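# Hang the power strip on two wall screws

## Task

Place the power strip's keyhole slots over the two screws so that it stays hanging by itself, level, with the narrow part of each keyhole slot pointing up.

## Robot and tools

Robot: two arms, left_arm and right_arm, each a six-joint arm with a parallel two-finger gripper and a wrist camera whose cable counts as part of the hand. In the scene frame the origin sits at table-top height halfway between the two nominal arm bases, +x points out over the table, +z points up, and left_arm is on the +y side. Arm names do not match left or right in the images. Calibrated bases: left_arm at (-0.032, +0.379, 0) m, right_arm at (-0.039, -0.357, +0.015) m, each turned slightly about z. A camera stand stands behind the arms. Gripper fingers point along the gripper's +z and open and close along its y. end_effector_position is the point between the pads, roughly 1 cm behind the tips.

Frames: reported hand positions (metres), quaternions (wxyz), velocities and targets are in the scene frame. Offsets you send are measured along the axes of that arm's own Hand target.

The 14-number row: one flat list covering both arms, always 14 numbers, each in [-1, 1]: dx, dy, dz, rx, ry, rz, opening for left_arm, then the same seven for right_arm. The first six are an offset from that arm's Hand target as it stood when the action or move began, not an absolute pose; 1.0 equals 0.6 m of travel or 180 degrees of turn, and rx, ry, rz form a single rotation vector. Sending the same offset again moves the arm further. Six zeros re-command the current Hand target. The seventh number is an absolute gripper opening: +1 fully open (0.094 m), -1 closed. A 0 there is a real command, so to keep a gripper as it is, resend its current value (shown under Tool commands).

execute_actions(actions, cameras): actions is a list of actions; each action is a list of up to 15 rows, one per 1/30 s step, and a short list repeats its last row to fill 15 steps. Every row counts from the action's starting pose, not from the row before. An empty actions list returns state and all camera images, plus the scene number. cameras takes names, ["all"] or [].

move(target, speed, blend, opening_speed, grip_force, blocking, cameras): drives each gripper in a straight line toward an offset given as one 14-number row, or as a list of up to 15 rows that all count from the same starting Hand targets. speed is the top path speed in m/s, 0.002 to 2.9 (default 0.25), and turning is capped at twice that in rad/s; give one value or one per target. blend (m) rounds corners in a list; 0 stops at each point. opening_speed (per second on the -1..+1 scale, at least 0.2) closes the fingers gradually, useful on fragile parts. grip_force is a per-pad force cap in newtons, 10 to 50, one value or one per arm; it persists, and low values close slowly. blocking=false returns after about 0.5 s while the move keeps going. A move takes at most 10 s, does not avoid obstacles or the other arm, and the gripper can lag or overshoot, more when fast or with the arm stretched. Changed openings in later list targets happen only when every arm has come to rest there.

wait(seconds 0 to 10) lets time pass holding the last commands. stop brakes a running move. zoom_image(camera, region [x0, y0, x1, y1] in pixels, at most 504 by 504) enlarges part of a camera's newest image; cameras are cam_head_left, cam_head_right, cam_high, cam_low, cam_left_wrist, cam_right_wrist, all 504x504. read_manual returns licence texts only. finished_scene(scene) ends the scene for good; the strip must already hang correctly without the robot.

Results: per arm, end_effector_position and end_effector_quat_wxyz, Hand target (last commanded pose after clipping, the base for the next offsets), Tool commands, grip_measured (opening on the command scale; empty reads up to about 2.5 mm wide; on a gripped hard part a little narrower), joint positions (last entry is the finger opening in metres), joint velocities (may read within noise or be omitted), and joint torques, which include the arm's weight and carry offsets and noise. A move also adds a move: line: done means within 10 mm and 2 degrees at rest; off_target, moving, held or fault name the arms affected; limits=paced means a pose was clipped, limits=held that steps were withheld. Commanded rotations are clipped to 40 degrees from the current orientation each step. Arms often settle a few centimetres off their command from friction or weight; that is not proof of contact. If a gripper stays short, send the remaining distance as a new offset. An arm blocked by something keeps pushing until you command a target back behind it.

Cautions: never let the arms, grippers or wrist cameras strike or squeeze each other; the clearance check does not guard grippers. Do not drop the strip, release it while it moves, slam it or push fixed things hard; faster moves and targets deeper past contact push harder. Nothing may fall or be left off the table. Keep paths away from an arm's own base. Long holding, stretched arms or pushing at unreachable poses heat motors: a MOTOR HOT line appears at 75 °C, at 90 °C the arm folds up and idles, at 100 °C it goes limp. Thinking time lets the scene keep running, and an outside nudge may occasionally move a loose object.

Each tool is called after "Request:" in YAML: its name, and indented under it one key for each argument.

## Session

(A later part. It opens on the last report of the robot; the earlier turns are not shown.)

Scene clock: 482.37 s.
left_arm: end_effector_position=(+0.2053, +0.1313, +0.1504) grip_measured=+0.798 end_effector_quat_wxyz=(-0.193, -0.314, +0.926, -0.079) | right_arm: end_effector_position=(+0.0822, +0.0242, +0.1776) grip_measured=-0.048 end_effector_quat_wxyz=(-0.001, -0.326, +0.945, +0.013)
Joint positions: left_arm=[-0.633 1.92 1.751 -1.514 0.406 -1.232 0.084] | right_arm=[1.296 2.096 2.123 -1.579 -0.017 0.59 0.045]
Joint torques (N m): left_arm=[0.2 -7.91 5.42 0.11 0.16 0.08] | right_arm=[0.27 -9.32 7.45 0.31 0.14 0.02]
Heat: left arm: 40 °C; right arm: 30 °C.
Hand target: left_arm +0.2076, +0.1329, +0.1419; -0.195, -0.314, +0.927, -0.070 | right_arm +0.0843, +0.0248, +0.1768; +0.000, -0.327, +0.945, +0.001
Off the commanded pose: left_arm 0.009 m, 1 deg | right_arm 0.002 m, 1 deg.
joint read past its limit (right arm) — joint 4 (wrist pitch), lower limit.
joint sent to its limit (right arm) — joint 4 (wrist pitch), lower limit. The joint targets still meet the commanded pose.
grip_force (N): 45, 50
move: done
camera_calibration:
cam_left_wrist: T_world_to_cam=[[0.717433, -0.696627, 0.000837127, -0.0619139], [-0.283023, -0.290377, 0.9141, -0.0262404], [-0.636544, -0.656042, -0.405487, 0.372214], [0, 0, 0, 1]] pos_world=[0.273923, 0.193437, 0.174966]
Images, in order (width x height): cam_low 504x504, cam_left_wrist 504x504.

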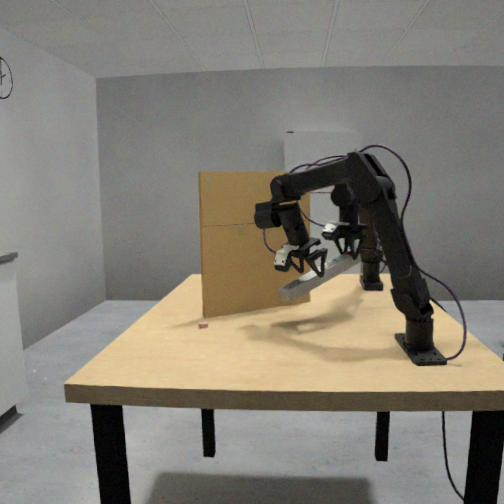

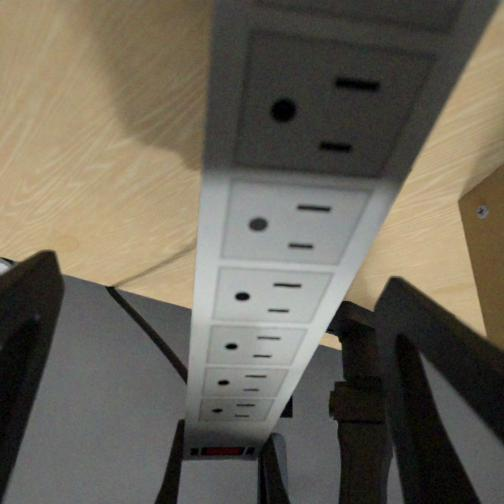

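Request:
move:
  target:
    - [-0.012,-0.015,0.026,0,0,0,0.8,0,0,0,0,0,0,-0.5]
    - [-0.012,-0.015,0.026,0,0,0,-0.6,0,0,0,0,0,0,-0.5]
  speed: 0.08
  opening_speed: 0.6
  cameras: ["cam_low","cam_left_wrist"]

Request:
zoom_image:
  camera: "cam_low"
  region: [240, 150, 420, 330]

Scene clock: 493.37 s.
left_arm: end_effector_position=(+0.2156, +0.1243, +0.1346) grip_measured=-0.068 end_effector_quat_wxyz=(-0.187, -0.312, +0.927, -0.087) | right_arm: end_effector_position=(+0.0819, +0.0243, +0.1776) grip_measured=-0.049 end_effector_quat_wxyz=(-0.002, -0.326, +0.945, +0.013)
Joint positions: left_arm=[-0.633 1.95 1.732 -1.446 0.406 -1.232 0.044] | right_arm=[1.296 2.096 2.123 -1.579 -0.019 0.589 0.045]
Joint torques (N m): left_arm=[-0.38 -7.95 5.49 0 0.17 -0.04] | right_arm=[0.27 -9.33 7.46 0.31 0.16 0.02]
Heat: left arm: 39 °C; right arm: 30 °C.
Hand target: left_arm +0.2134, +0.1258, +0.1248; -0.195, -0.314, +0.927, -0.070 | right_arm +0.0844, +0.0248, +0.1768; +0.000, -0.328, +0.945, +0.001
Off the commanded pose: left_arm 0.010 m, 2 deg | right_arm 0.003 m, 1 deg.
joint read past its limit (right arm) — joint 4 (wrist pitch), lower limit.
joint sent to its limit (right arm) — joint 4 (wrist pitch), lower limit. The joint targets still meet the commanded pose.
grip_force (N): 45, 50
move: done
camera_calibration:
cam_left_wrist: T_world_to_cam=[[0.717036, -0.696777, 0.0190041, -0.0764815], [-0.29698, -0.280722, 0.912687, -0.0089598], [-0.630605, -0.660073, -0.408217, 0.36725], [0, 0, 0, 1]] pos_world=[0.283769, 0.186606, 0.159549]
Images, in order (width x height): cam_low 504x504, cam_left_wrist 504x504.

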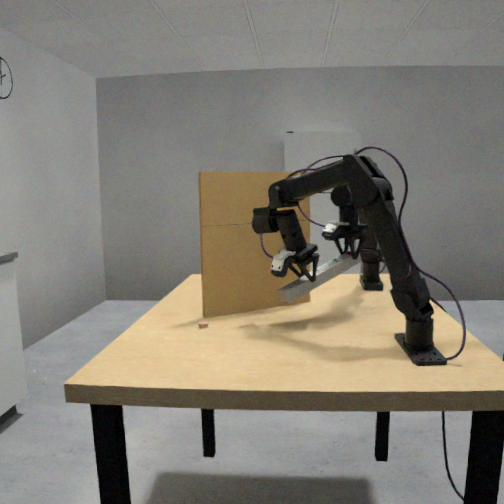

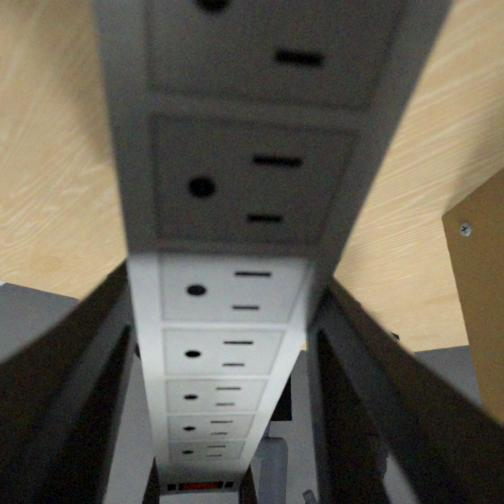

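Scaled by 2.800 from the camera's 504x504 image, which has a finer 720x720 frame.

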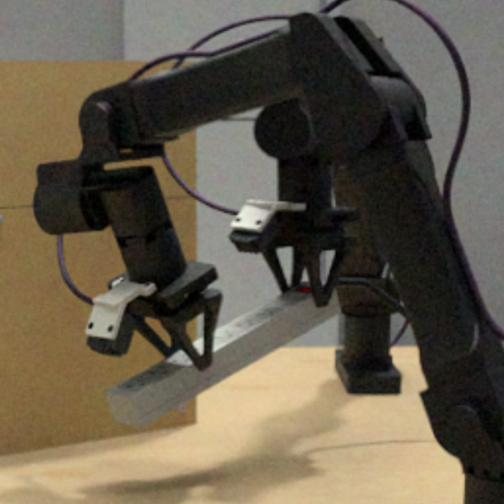

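Request:
move:
  target:
    - [0,0,0,0,0,0,-0.6,0,0,0,0,0,0,0.3]
    - [0,0,0,0,0,0,-0.6,0,0,-0.2,0,0,0,0.3]
  speed: 0.1
  opening_speed: 0.6
  grip_force: 50
  cameras: ["cam_low","cam_left_wrist"]

Scene clock: 506.20 s.
left_arm: end_effector_position=(+0.2190, +0.1291, +0.1306) grip_measured=-0.072 end_effector_quat_wxyz=(-0.175, -0.313, +0.930, -0.075) | right_arm: end_effector_position=(+0.0833, +0.0268, +0.2747) grip_measured=+0.297 end_effector_quat_wxyz=(+0.086, -0.324, +0.934, +0.127)
Joint positions: left_arm=[-0.633 1.955 1.732 -1.445 0.371 -1.232 0.044] | right_arm=[1.296 1.931 2.247 -1.579 -0.016 0.588 0.061]
Joint torques (N m): left_arm=[-0.29 -8.38 5.57 -0.04 0.53 -0.02] | right_arm=[0.1 -11.1 9.48 0.81 0.1 0.04]
Heat: left arm: 38 °C; right arm: 29 °C.
Hand target: left_arm +0.2134, +0.1258, +0.1248; -0.195, -0.314, +0.927, -0.070 | right_arm +0.0844, +0.0246, +0.2968; +0.000, -0.327, +0.945, +0.001
Off the commanded pose: left_arm 0.009 m, 2 deg | right_arm 0.022 m, 18 deg.
joint read past its limit (right arm) — joint 4 (wrist pitch), lower limit.
joint sent to its limit (right arm) — joint 4 (wrist pitch), lower limit. The joint targets are off in orientation, not in position.
move: off_target (right_arm)
camera_calibration:
cam_left_wrist: T_world_to_cam=[[0.71446, -0.699615, 0.00925559, -0.0733882], [-0.312978, -0.307732, 0.898524, 0.00589276], [-0.625773, -0.644856, -0.438826, 0.371923], [0, 0, 0, 1]] pos_world=[0.287017, 0.190307, 0.158594]
Images, in order (width x height): cam_low 504x504, cam_left_wrist 504x504.

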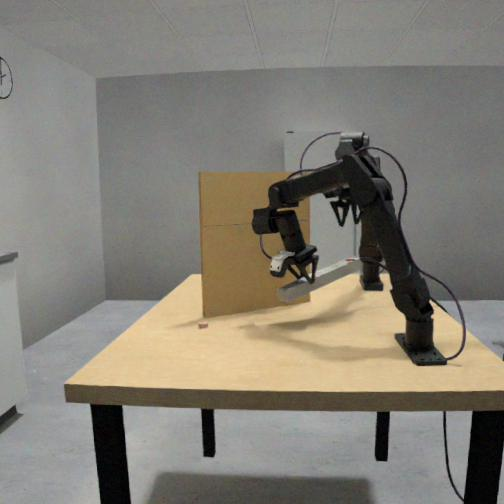

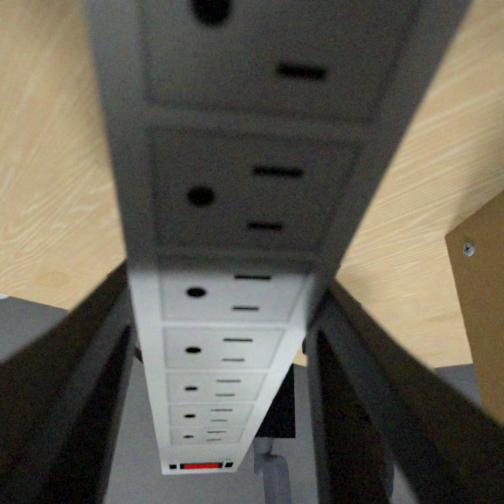

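Request:
move:
  target:
    - [0,0,0,0,0,0,-0.7,0.1,-0.13,-0.04,0,0,0,0.3]
    - [0,0,0,0,0,0,-0.7,0.258,-0.327,0,0,0,0,0.3]
    - [-0.021,-0.133,-0.3,0.477,-0.0637,0.142,-0.7,0.258,-0.327,0,0,0,0,0.3]
  speed: 0.15
  cameras: ["all"]

Scene clock: 550.67 s.
left_arm: end_effector_position=(+0.3177, +0.1094, +0.2730) grip_measured=-0.072 end_effector_quat_wxyz=(+0.157, -0.158, +0.707, -0.671) | right_arm: end_effector_position=(+0.0828, -0.2218, +0.2975) grip_measured=+0.297 end_effector_quat_wxyz=(+0.201, -0.319, +0.919, +0.113)
Joint positions: left_arm=[-0.412 1.446 0.826 0.55 0.74 -1.515 0.044] | right_arm=[0.867 1.007 1.481 -1.58 -0.01 0.159 0.061]
Joint torques (N m): left_arm=[1.26 -5.59 7.77 2.83 -0.31 -0.61] | right_arm=[-0.8 -0.36 5.67 1.07 0.1 -0.03]
Heat: left arm: 36 °C; right arm: 31 °C.
Hand target: left_arm +0.3282, +0.1148, +0.2849; +0.172, -0.173, +0.687, -0.685 | right_arm +0.0842, -0.2254, +0.2963; +0.000, -0.327, +0.945, +0.001
Off the commanded pose: left_arm 0.017 m, 4 deg | right_arm 0.004 m, 27 deg.
joint read past its limit (right arm) — joint 4 (wrist pitch), lower limit.
joint sent to its limit (right arm) — joint 4 (wrist pitch), lower limit. The joint targets are off in orientation, not in position.
move: off_target (left_arm, right_arm)
camera_calibration:
cam_left_wrist: T_world_to_cam=[[0.123425, 0.0412563, 0.991496, -0.320444], [-0.954611, 0.277869, 0.107272, 0.258614], [-0.271081, -0.959733, 0.0736799, 0.265326], [0, 0, 0, 1]] pos_world=[0.358351, 0.196001, 0.270428]
cam_right_wrist: T_world_to_cam=[[0.707901, -0.70594, 0.0229052, -0.229677], [-0.690695, -0.685104, 0.23146, -0.147177], [-0.147705, -0.179671, -0.972575, 0.362633], [0, 0, 0, 1]] pos_world=[0.114497, -0.197814, 0.392014]

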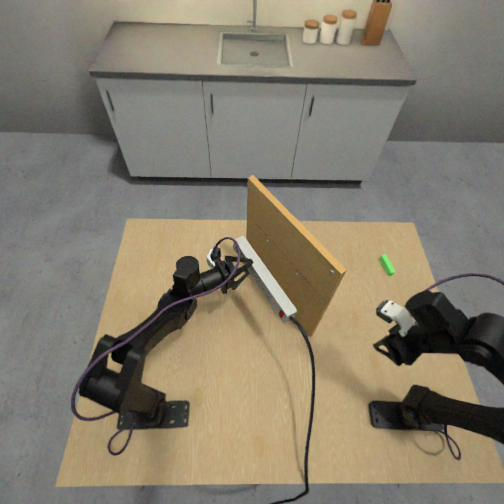

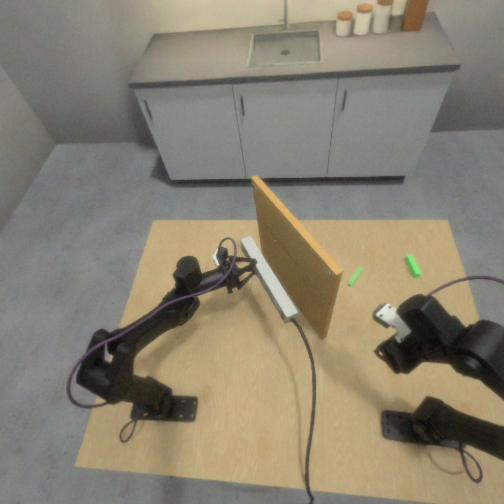

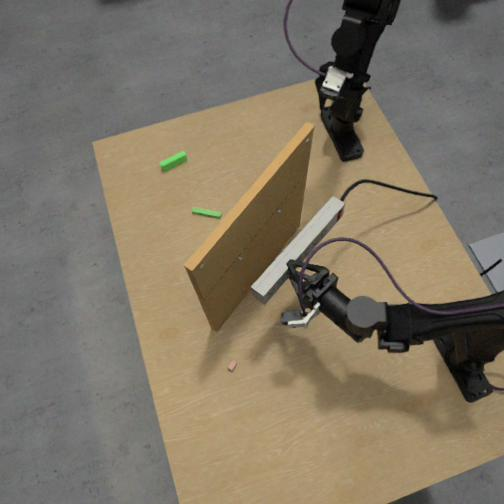

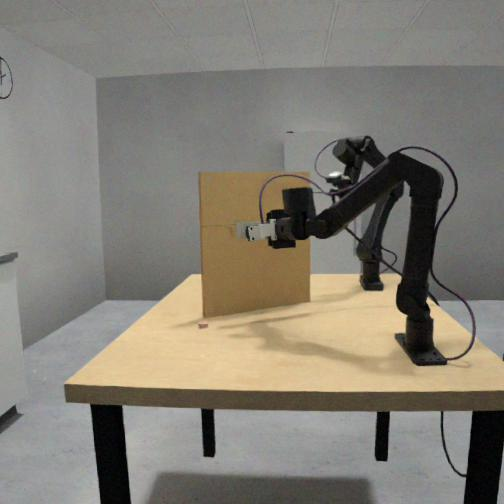

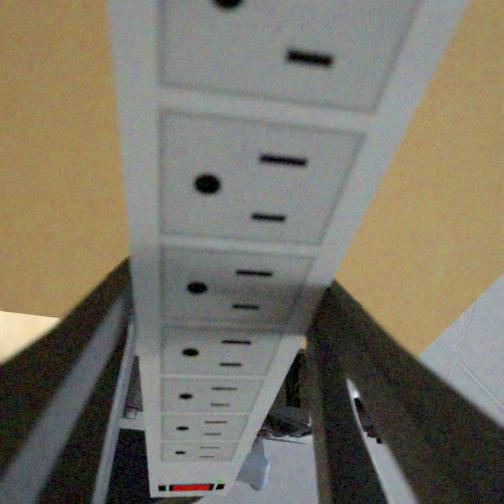

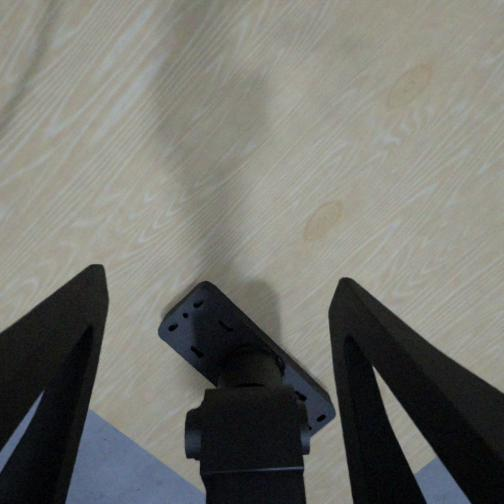

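Request:
move:
  target: [0,0,0,0,0,0,-0.7,-0.044,0.212,0.093,0.321,-0.471,-0.471,0.7]
  speed: 0.2
  cameras: ["cam_right_wrist","cam_head_left","cam_low"]

Scene clock: 584.23 s.
left_arm: end_effector_position=(+0.3177, +0.1094, +0.2732) grip_measured=-0.072 end_effector_quat_wxyz=(+0.157, -0.158, +0.707, -0.671) | right_arm: end_effector_position=(+0.0259, -0.1094, +0.2365) grip_measured=+0.697 end_effector_quat_wxyz=(+0.672, -0.692, +0.179, -0.192)
Joint positions: left_arm=[-0.412 1.446 0.826 0.551 0.74 -1.515 0.044] | right_arm=[1.887 0.373 0.186 0.155 0.806 -1.573 0.08]
Joint torques (N m): left_arm=[1.26 -5.81 7.56 2.77 -0.19 -0.59] | right_arm=[-0.84 1.32 7.99 1.98 -0.14 0.02]
Heat: left arm: 40 °C; right arm: 30 °C.
Hand target: left_arm +0.3282, +0.1148, +0.2848; +0.172, -0.173, +0.687, -0.685 | right_arm +0.0263, -0.1090, +0.2407; +0.683, -0.682, +0.185, -0.185
Off the commanded pose: left_arm 0.017 m, 4 deg | right_arm 0.004 m, 2 deg.
move: off_target (left_arm)
camera_calibration:
cam_right_wrist: T_world_to_cam=[[-0.150449, 0.0590369, 0.986854, -0.2307], [0.330761, -0.937684, 0.106521, -0.119862], [0.931645, 0.342439, 0.121546, 0.0855641], [0, 0, 0, 1]] pos_world=[-0.0747782, -0.128073, 0.230034]
Images, in order (width x height): cam_head_left 504x504, cam_low 504x504, cam_right_wrist 504x504.

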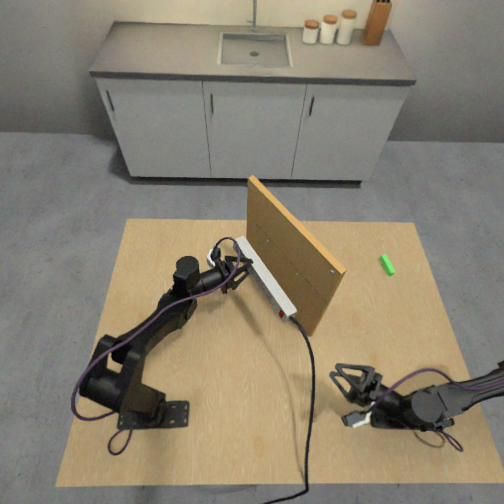

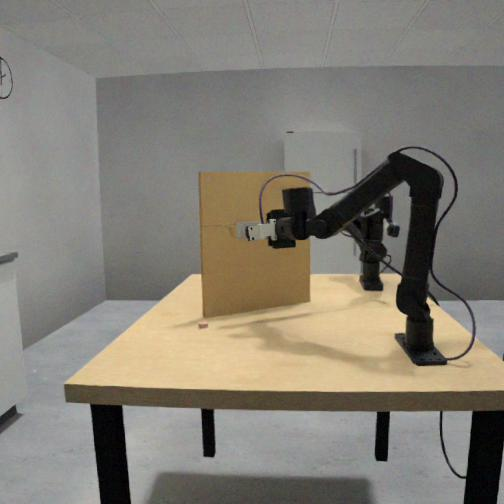

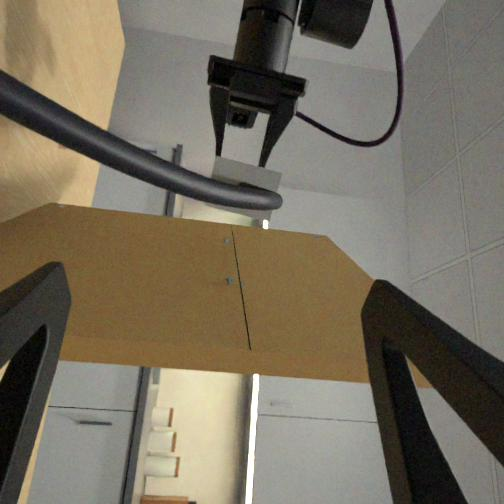

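Request:
zoom_image:
  camera: "cam_right_wrist"
  region: [170, 130, 330, 290]

Request:
zoom_image:
  camera: "cam_head_left"
  region: [220, 220, 320, 340]

Scaled by 3.150 from the camera's 504x504 image, which has a finer 720x720 frame.

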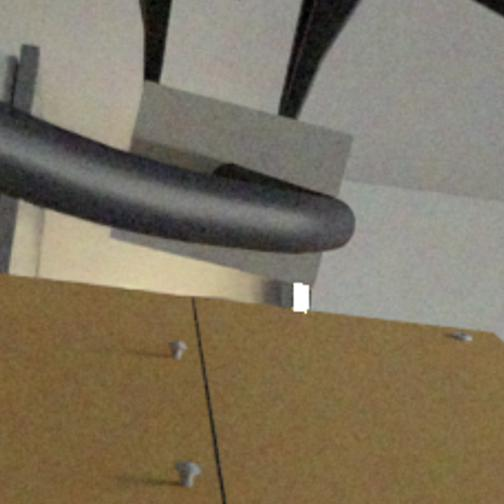

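Scaled by 4.200 from the camera's 504x504 image, which has a finer 720x720 frame.

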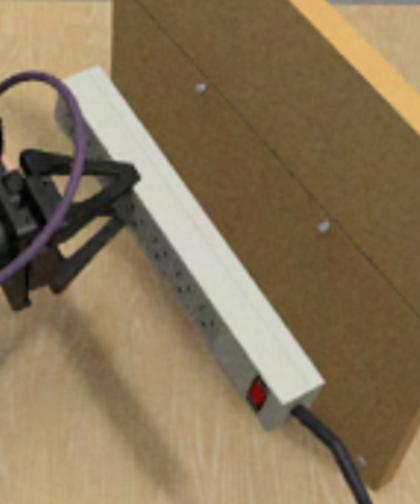

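Request:
move:
  target: [-0.055,-0.028,0.07,0.05,0,0,-0.7,0,0,0,0,0,0,0.7]
  speed: 0.1
  cameras: ["cam_right_wrist","cam_head_left"]

Request:
zoom_image:
  camera: "cam_right_wrist"
  region: [170, 160, 330, 320]

Request:
zoom_image:
  camera: "cam_head_left"
  region: [220, 220, 320, 340]

Scene clock: 645.03 s.
left_arm: end_effector_position=(+0.3611, +0.0903, +0.2779) grip_measured=-0.072 end_effector_quat_wxyz=(+0.162, -0.143, +0.660, -0.719) | right_arm: end_effector_position=(+0.0257, -0.1092, +0.2367) grip_measured=+0.697 end_effector_quat_wxyz=(+0.673, -0.692, +0.179, -0.192)
Joint positions: left_arm=[-0.412 1.696 0.93 0.884 0.752 -1.644 0.044] | right_arm=[1.887 0.373 0.186 0.156 0.805 -1.573 0.08]
Joint torques (N m): left_arm=[0.35 -7.27 10.65 2.63 -0.68 -0.68] | right_arm=[-0.87 1.35 7.98 1.96 -0.11 0.04]
Heat: left arm: 42 °C; right arm: 37 °C.
Hand target: left_arm +0.3771, +0.0933, +0.3016; +0.185, -0.159, +0.631, -0.737 | right_arm +0.0262, -0.1090, +0.2407; +0.683, -0.682, +0.185, -0.185
Off the commanded pose: left_arm 0.029 m, 5 deg | right_arm 0.004 m, 2 deg.
move: off_target (left_arm)
camera_calibration:
cam_right_wrist: T_world_to_cam=[[-0.150506, 0.0579235, 0.986911, -0.231071], [0.331877, -0.93739, 0.105629, -0.119526], [0.931239, 0.343431, 0.121859, 0.0856578], [0, 0, 0, 1]] pos_world=[-0.0748775, -0.128076, 0.230234]
Images, in order (width x height): cam_head_left 504x504, cam_right_wrist 504x504.

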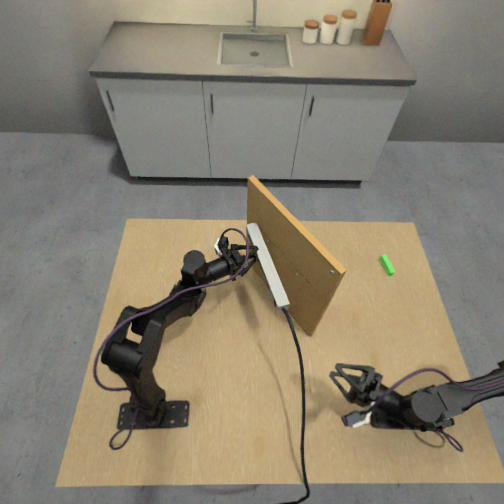

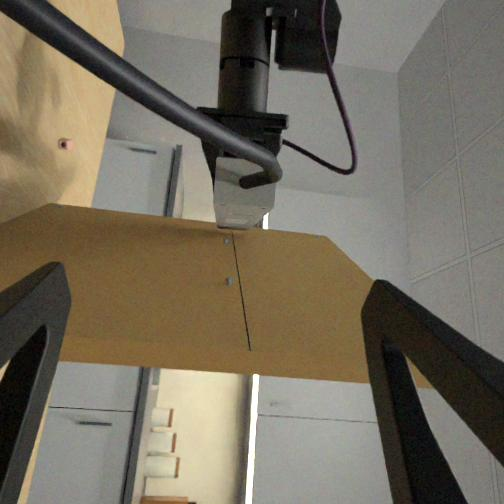

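Scaled by 3.150 from the camera's 504x504 image, which has a finer 720x720 frame.

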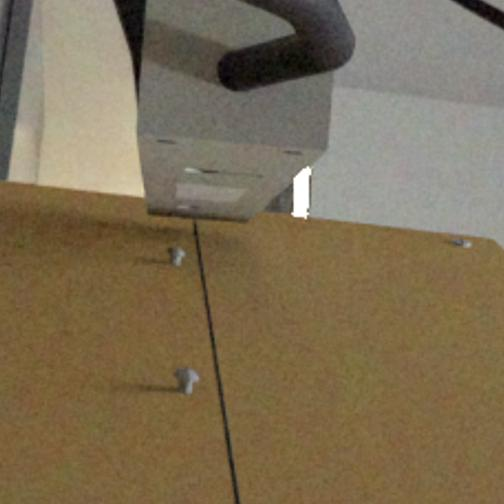

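Scaled by 4.200 from the camera's 504x504 image, which has a finer 720x720 frame.

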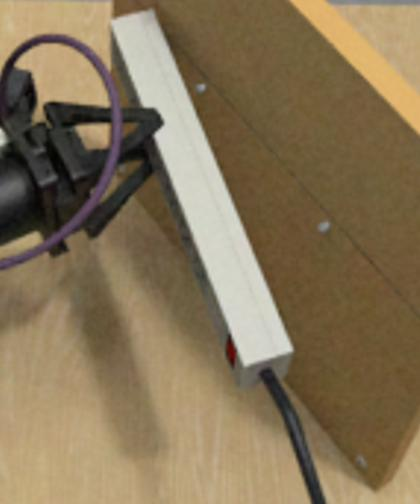

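Request:
move:
  target: [0,0,-0.02,-0.02,-0.1,0,-1,0,0,0,0,0,0,0.7]
  speed: 0.1
  cameras: ["cam_right_wrist","cam_head_left"]

Request:
zoom_image:
  camera: "cam_right_wrist"
  region: [170, 160, 330, 320]

Request:
zoom_image:
  camera: "cam_head_left"
  region: [220, 220, 320, 340]

Scene clock: 662.63 s.
left_arm: end_effector_position=(+0.3682, +0.0918, +0.2596) grip_measured=-0.072 end_effector_quat_wxyz=(+0.243, -0.269, +0.663, -0.655) | right_arm: end_effector_position=(+0.0257, -0.1092, +0.2367) grip_measured=+0.697 end_effector_quat_wxyz=(+0.673, -0.692, +0.179, -0.192)
Joint positions: left_arm=[-0.541 1.587 0.864 0.697 0.321 -1.592 0.044] | right_arm=[1.887 0.373 0.186 0.157 0.805 -1.573 0.08]
Joint torques (N m): left_arm=[0.23 -12 7.72 2.91 -0.63 -0.49] | right_arm=[-0.87 1.33 7.98 1.95 -0.11 0.03]
Heat: left arm: 43 °C; right arm: 38 °C.
Hand target: left_arm +0.3715, +0.1039, +0.2998; +0.276, -0.278, +0.617, -0.683 | right_arm +0.0262, -0.1090, +0.2408; +0.683, -0.682, +0.185, -0.185
Off the commanded pose: left_arm 0.042 m, 7 deg | right_arm 0.004 m, 2 deg.
move: off_target (left_arm)
camera_calibration:
cam_right_wrist: T_world_to_cam=[[-0.150374, 0.0575535, 0.986952, -0.231217], [0.331846, -0.937446, 0.105227, -0.119453], [0.931271, 0.34334, 0.121869, 0.0856342], [0, 0, 0, 1]] pos_world=[-0.0748776, -0.128076, 0.230334]
Images, in order (width x height): cam_head_left 504x504, cam_right_wrist 504x504.

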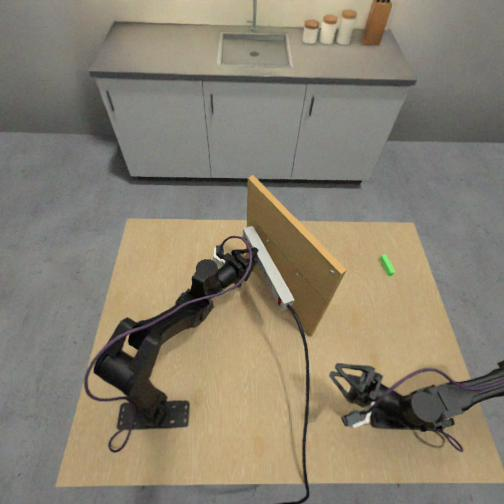

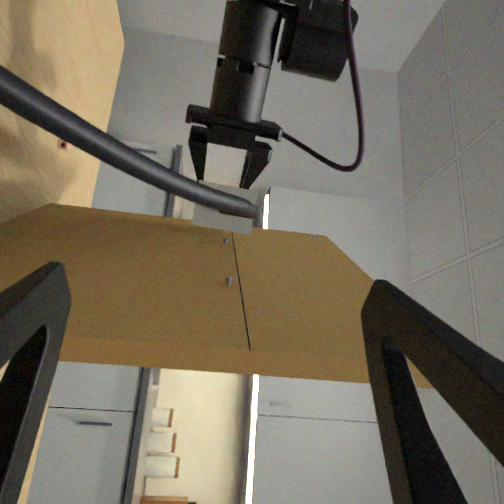

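Scaled by 3.150 from the camera's 504x504 image, which has a finer 720x720 frame.

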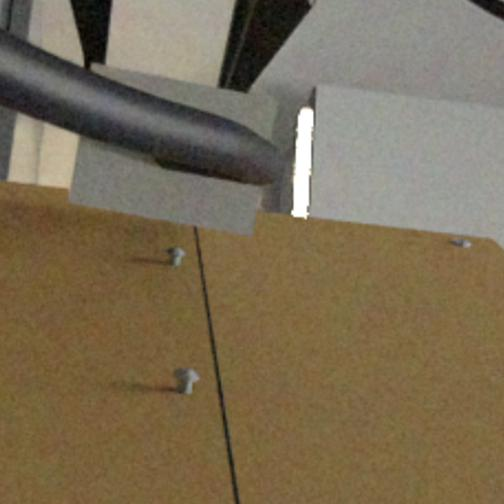

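Scaled by 4.200 from the camera's 504x504 image, which has a finer 720x720 frame.

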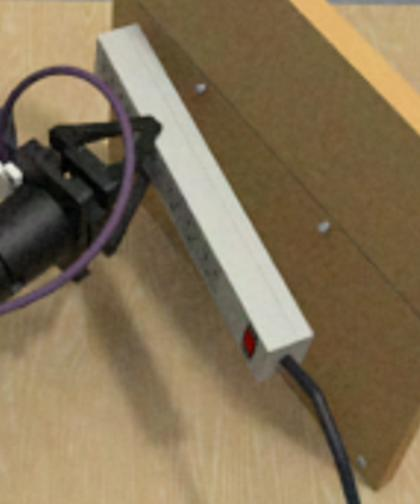

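Request:
move:
  target:
    - [0,-0.02,-0.05,0.02,0,0,-1,0,0,0,0,0,0,0.7]
    - [0,-0.035,-0.04,0.02,-0.06,0,-1,0,0,0,0,0,0,0.7]
  speed: 0.1
  cameras: ["cam_right_wrist","cam_head_left","cam_low","cam_high"]

Request:
zoom_image:
  camera: "cam_right_wrist"
  region: [170, 160, 330, 320]

Request:
zoom_image:
  camera: "cam_head_left"
  region: [220, 220, 320, 340]

Request:
zoom_image:
  camera: "cam_low"
  region: [190, 160, 330, 300]

Request:
zoom_image:
  camera: "cam_high"
  region: [180, 120, 380, 340]

Scene clock: 700.47 s.
left_arm: end_effector_position=(+0.3500, +0.1114, +0.2656) grip_measured=-0.072 end_effector_quat_wxyz=(+0.311, -0.329, +0.628, -0.632) | right_arm: end_effector_position=(+0.0257, -0.1092, +0.2367) grip_measured=+0.697 end_effector_quat_wxyz=(+0.673, -0.692, +0.179, -0.192)
Joint positions: left_arm=[-0.635 1.458 0.75 0.702 0.028 -1.595 0.044] | right_arm=[1.887 0.373 0.186 0.157 0.805 -1.573 0.08]
Joint torques (N m): left_arm=[0.17 -10.59 10.28 3.01 -0.58 -0.41] | right_arm=[-0.85 1.33 7.98 1.95 -0.12 0.03]
Heat: left arm: 49 °C; right arm: 39 °C.
Hand target: left_arm +0.3535, +0.1222, +0.3188; +0.341, -0.332, +0.566, -0.673 | right_arm +0.0262, -0.1090, +0.2408; +0.683, -0.682, +0.185, -0.185
Off the commanded pose: left_arm 0.054 m, 9 deg | right_arm 0.004 m, 2 deg.
move: off_target (left_arm)
camera_calibration:
cam_right_wrist: T_world_to_cam=[[-0.150374, 0.0575535, 0.986952, -0.231217], [0.331846, -0.937446, 0.105227, -0.119453], [0.931271, 0.34334, 0.121869, 0.0856342], [0, 0, 0, 1]] pos_world=[-0.0748776, -0.128076, 0.230334]
Images, in order (width x height): cam_head_left 504x504, cam_high 504x504, cam_low 504x504, cam_right_wrist 504x504.

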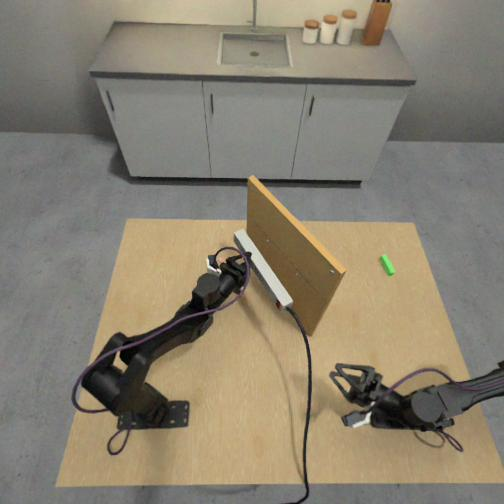

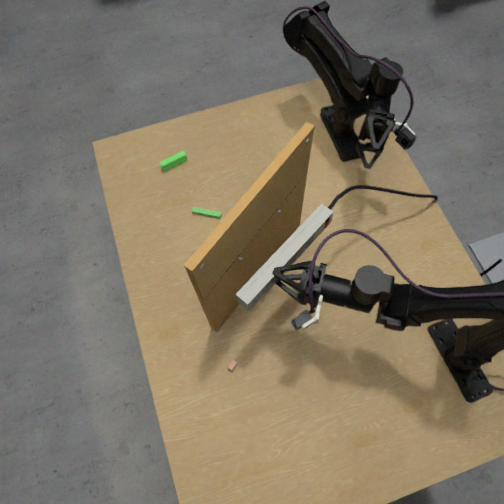

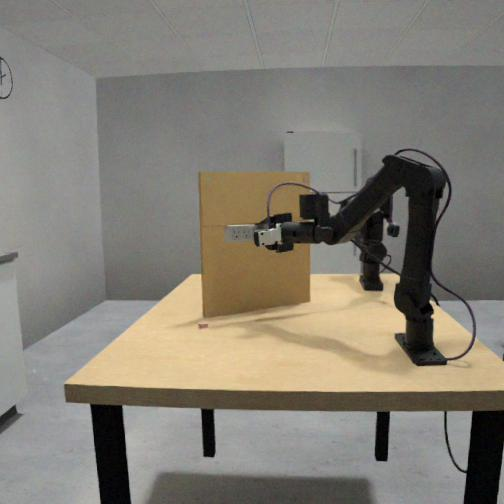

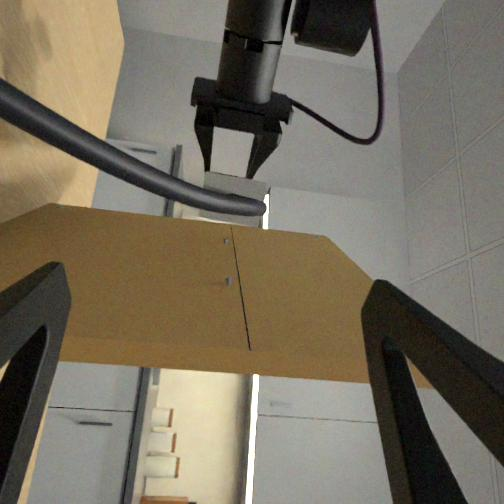

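Scaled by 3.150 from the camera's 504x504 image, which has a finer 720x720 frame.

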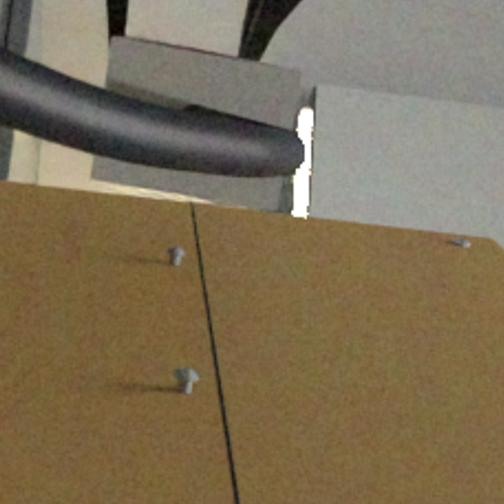

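Scaled by 4.200 from the camera's 504x504 image, which has a finer 720x720 frame.

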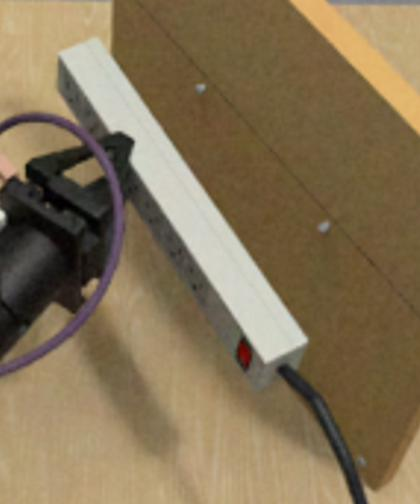

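Scaled by 3.600 from the camera's 504x504 image, which has a finer 720x720 frame.

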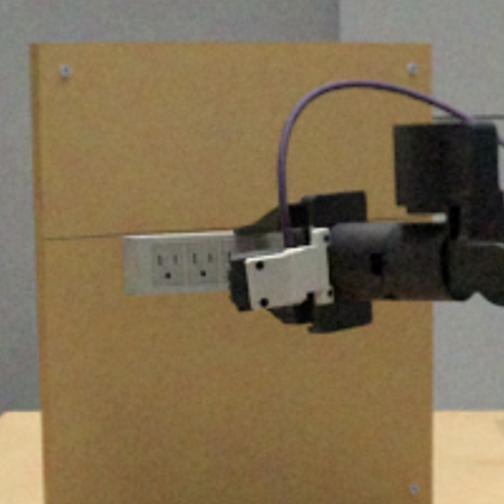

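Scaled by 2.291 from the camera's 504x504 image, which has a finer 720x720 frame.

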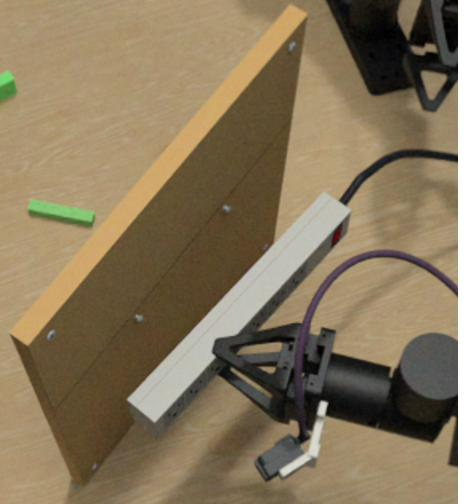

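Request:
move:
  target: [0.024,-0.02,0.031,0,-0.015,0,-1,0,0,0,0,0,0,0.7]
  speed: 0.08
  cameras: ["cam_right_wrist","cam_head_left","cam_low","cam_high"]

Request:
zoom_image:
  camera: "cam_right_wrist"
  region: [170, 160, 330, 320]

Request:
zoom_image:
  camera: "cam_head_left"
  region: [220, 220, 320, 340]

Request:
zoom_image:
  camera: "cam_high"
  region: [180, 120, 380, 340]

Scene clock: 724.87 s.
left_arm: end_effector_position=(+0.3495, +0.0956, +0.2952) grip_measured=-0.072 end_effector_quat_wxyz=(+0.334, -0.336, +0.613, -0.632) | right_arm: end_effector_position=(+0.0257, -0.1092, +0.2367) grip_measured=+0.697 end_effector_quat_wxyz=(+0.673, -0.692, +0.179, -0.192)
Joint positions: left_arm=[-0.709 1.456 0.844 0.635 -0.093 -1.584 0.044] | right_arm=[1.887 0.373 0.186 0.157 0.805 -1.573 0.08]
Joint torques (N m): left_arm=[0.53 -6.48 11.88 3 -0.55 -0.46] | right_arm=[-0.87 1.33 7.98 1.95 -0.11 0.03]
Heat: left arm: 50 °C; right arm: 40 °C.
Hand target: left_arm +0.3601, +0.1016, +0.3339; +0.355, -0.348, +0.558, -0.665 | right_arm +0.0262, -0.1090, +0.2408; +0.683, -0.682, +0.185, -0.185
Off the commanded pose: left_arm 0.041 m, 8 deg | right_arm 0.004 m, 2 deg.
move: off_target (left_arm)
camera_calibration:
cam_right_wrist: T_world_to_cam=[[-0.150374, 0.0575535, 0.986952, -0.231217], [0.331846, -0.937446, 0.105227, -0.119453], [0.931271, 0.34334, 0.121869, 0.0856342], [0, 0, 0, 1]] pos_world=[-0.0748776, -0.128076, 0.230334]
Images, in order (width x height): cam_head_left 504x504, cam_high 504x504, cam_low 504x504, cam_right_wrist 504x504.

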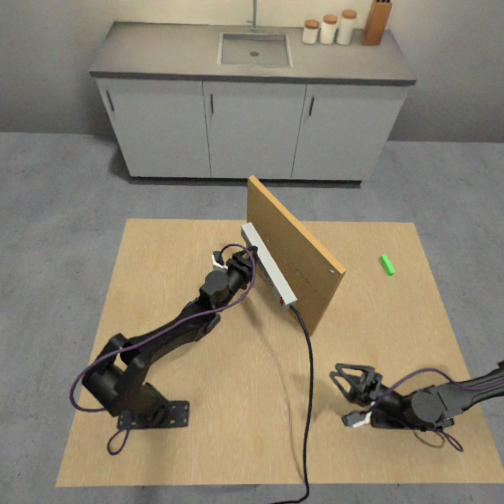

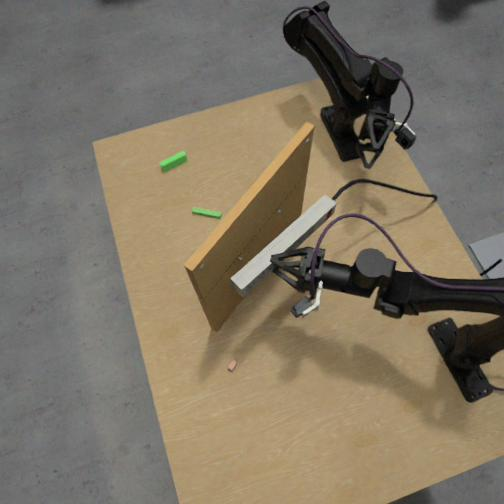

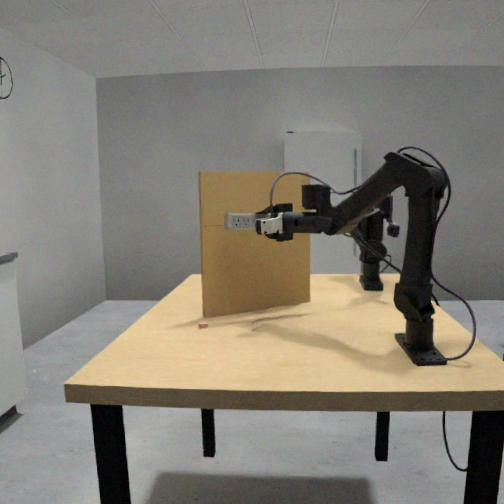

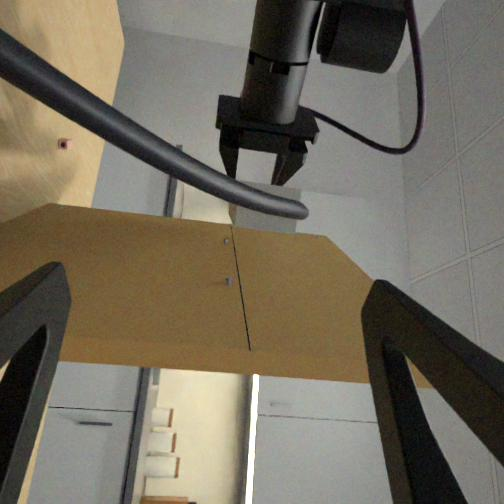

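Scaled by 3.150 from the camera's 504x504 image, which has a finer 720x720 frame.

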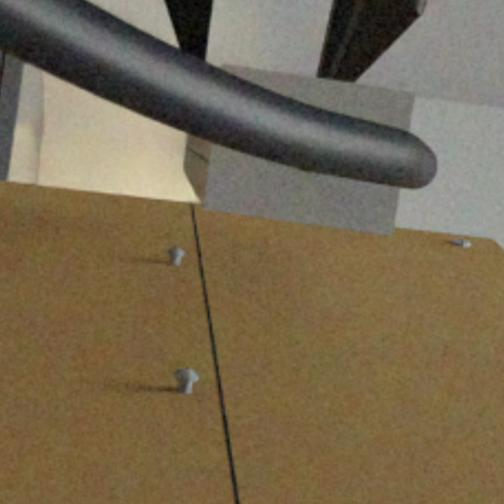

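Scaled by 4.200 from the camera's 504x504 image, which has a finer 720x720 frame.

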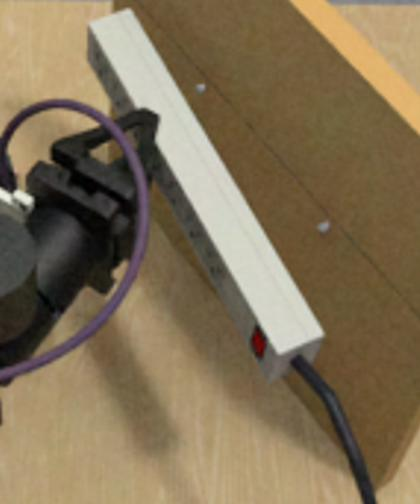

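Scaled by 2.291 from the camera's 504x504 image, which has a finer 720x720 frame.

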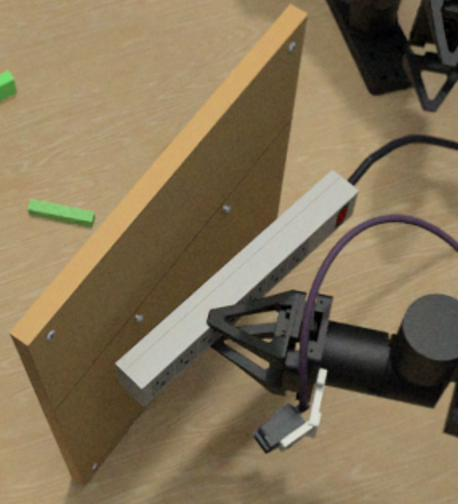

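Request:
move:
  target: [0,0.04,0,0,-0.05,0,-1,0,0,0,0,0,0,0.7]
  speed: 0.08
  cameras: ["cam_right_wrist","cam_head_left"]

Request:
zoom_image:
  camera: "cam_right_wrist"
  region: [170, 160, 330, 320]

Request:
zoom_image:
  camera: "cam_head_left"
  region: [220, 220, 320, 340]

Scene clock: 737.60 s.
left_arm: end_effector_position=(+0.3548, +0.0926, +0.2776) grip_measured=-0.072 end_effector_quat_wxyz=(+0.382, -0.384, +0.587, -0.601) | right_arm: end_effector_position=(+0.0257, -0.1092, +0.2367) grip_measured=+0.697 end_effector_quat_wxyz=(+0.673, -0.692, +0.179, -0.192)
Joint positions: left_arm=[-0.797 1.529 0.844 0.7 -0.34 -1.579 0.044] | right_arm=[1.887 0.373 0.186 0.157 0.805 -1.573 0.08]
Joint torques (N m): left_arm=[0.1 -6.3 9.89 3.23 -0.62 -0.38] | right_arm=[-0.85 1.33 7.98 1.96 -0.12 0.03]
Heat: left arm: 50 °C; right arm: 40 °C.
Hand target: left_arm +0.3622, +0.0987, +0.3101; +0.398, -0.399, +0.529, -0.635 | right_arm +0.0262, -0.1090, +0.2407; +0.683, -0.682, +0.185, -0.185
Off the commanded pose: left_arm 0.034 m, 8 deg | right_arm 0.004 m, 2 deg.
move: off_target (left_arm)
camera_calibration:
cam_right_wrist: T_world_to_cam=[[-0.150374, 0.0575535, 0.986952, -0.231217], [0.331846, -0.937446, 0.105227, -0.119453], [0.931271, 0.34334, 0.121869, 0.0856342], [0, 0, 0, 1]] pos_world=[-0.0748776, -0.128076, 0.230334]
Images, in order (width x height): cam_head_left 504x504, cam_right_wrist 504x504.

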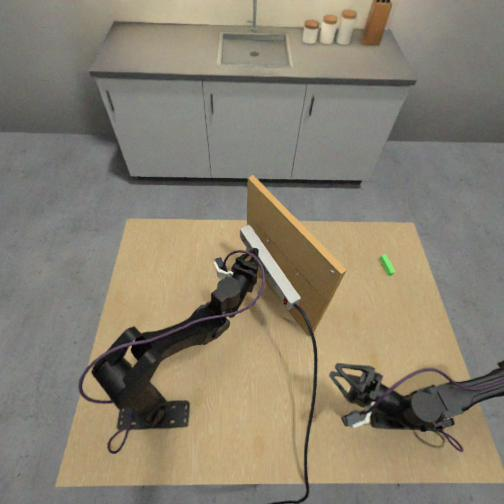

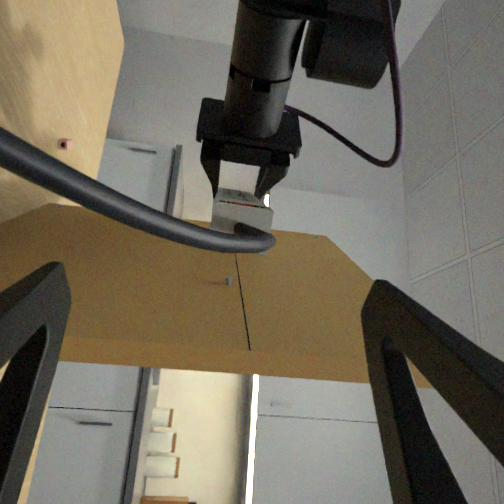

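Scaled by 3.150 from the camera's 504x504 image, which has a finer 720x720 frame.

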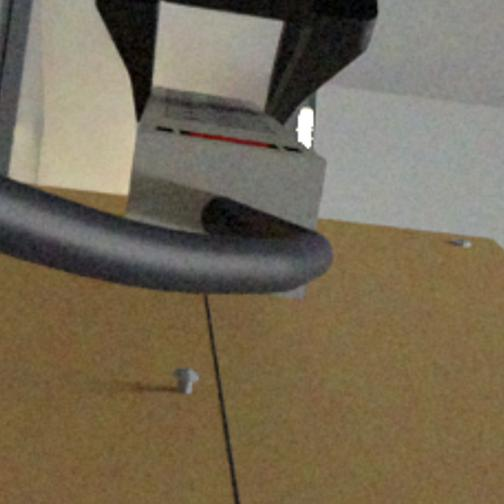

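Scaled by 4.200 from the camera's 504x504 image, which has a finer 720x720 frame.

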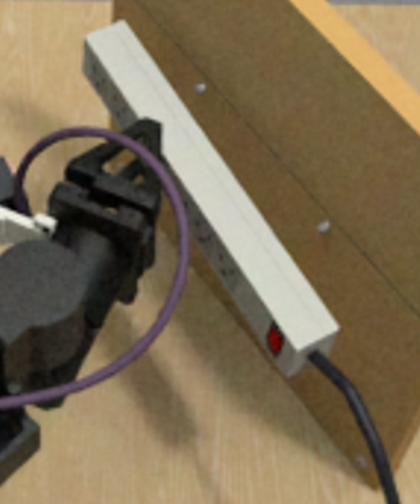

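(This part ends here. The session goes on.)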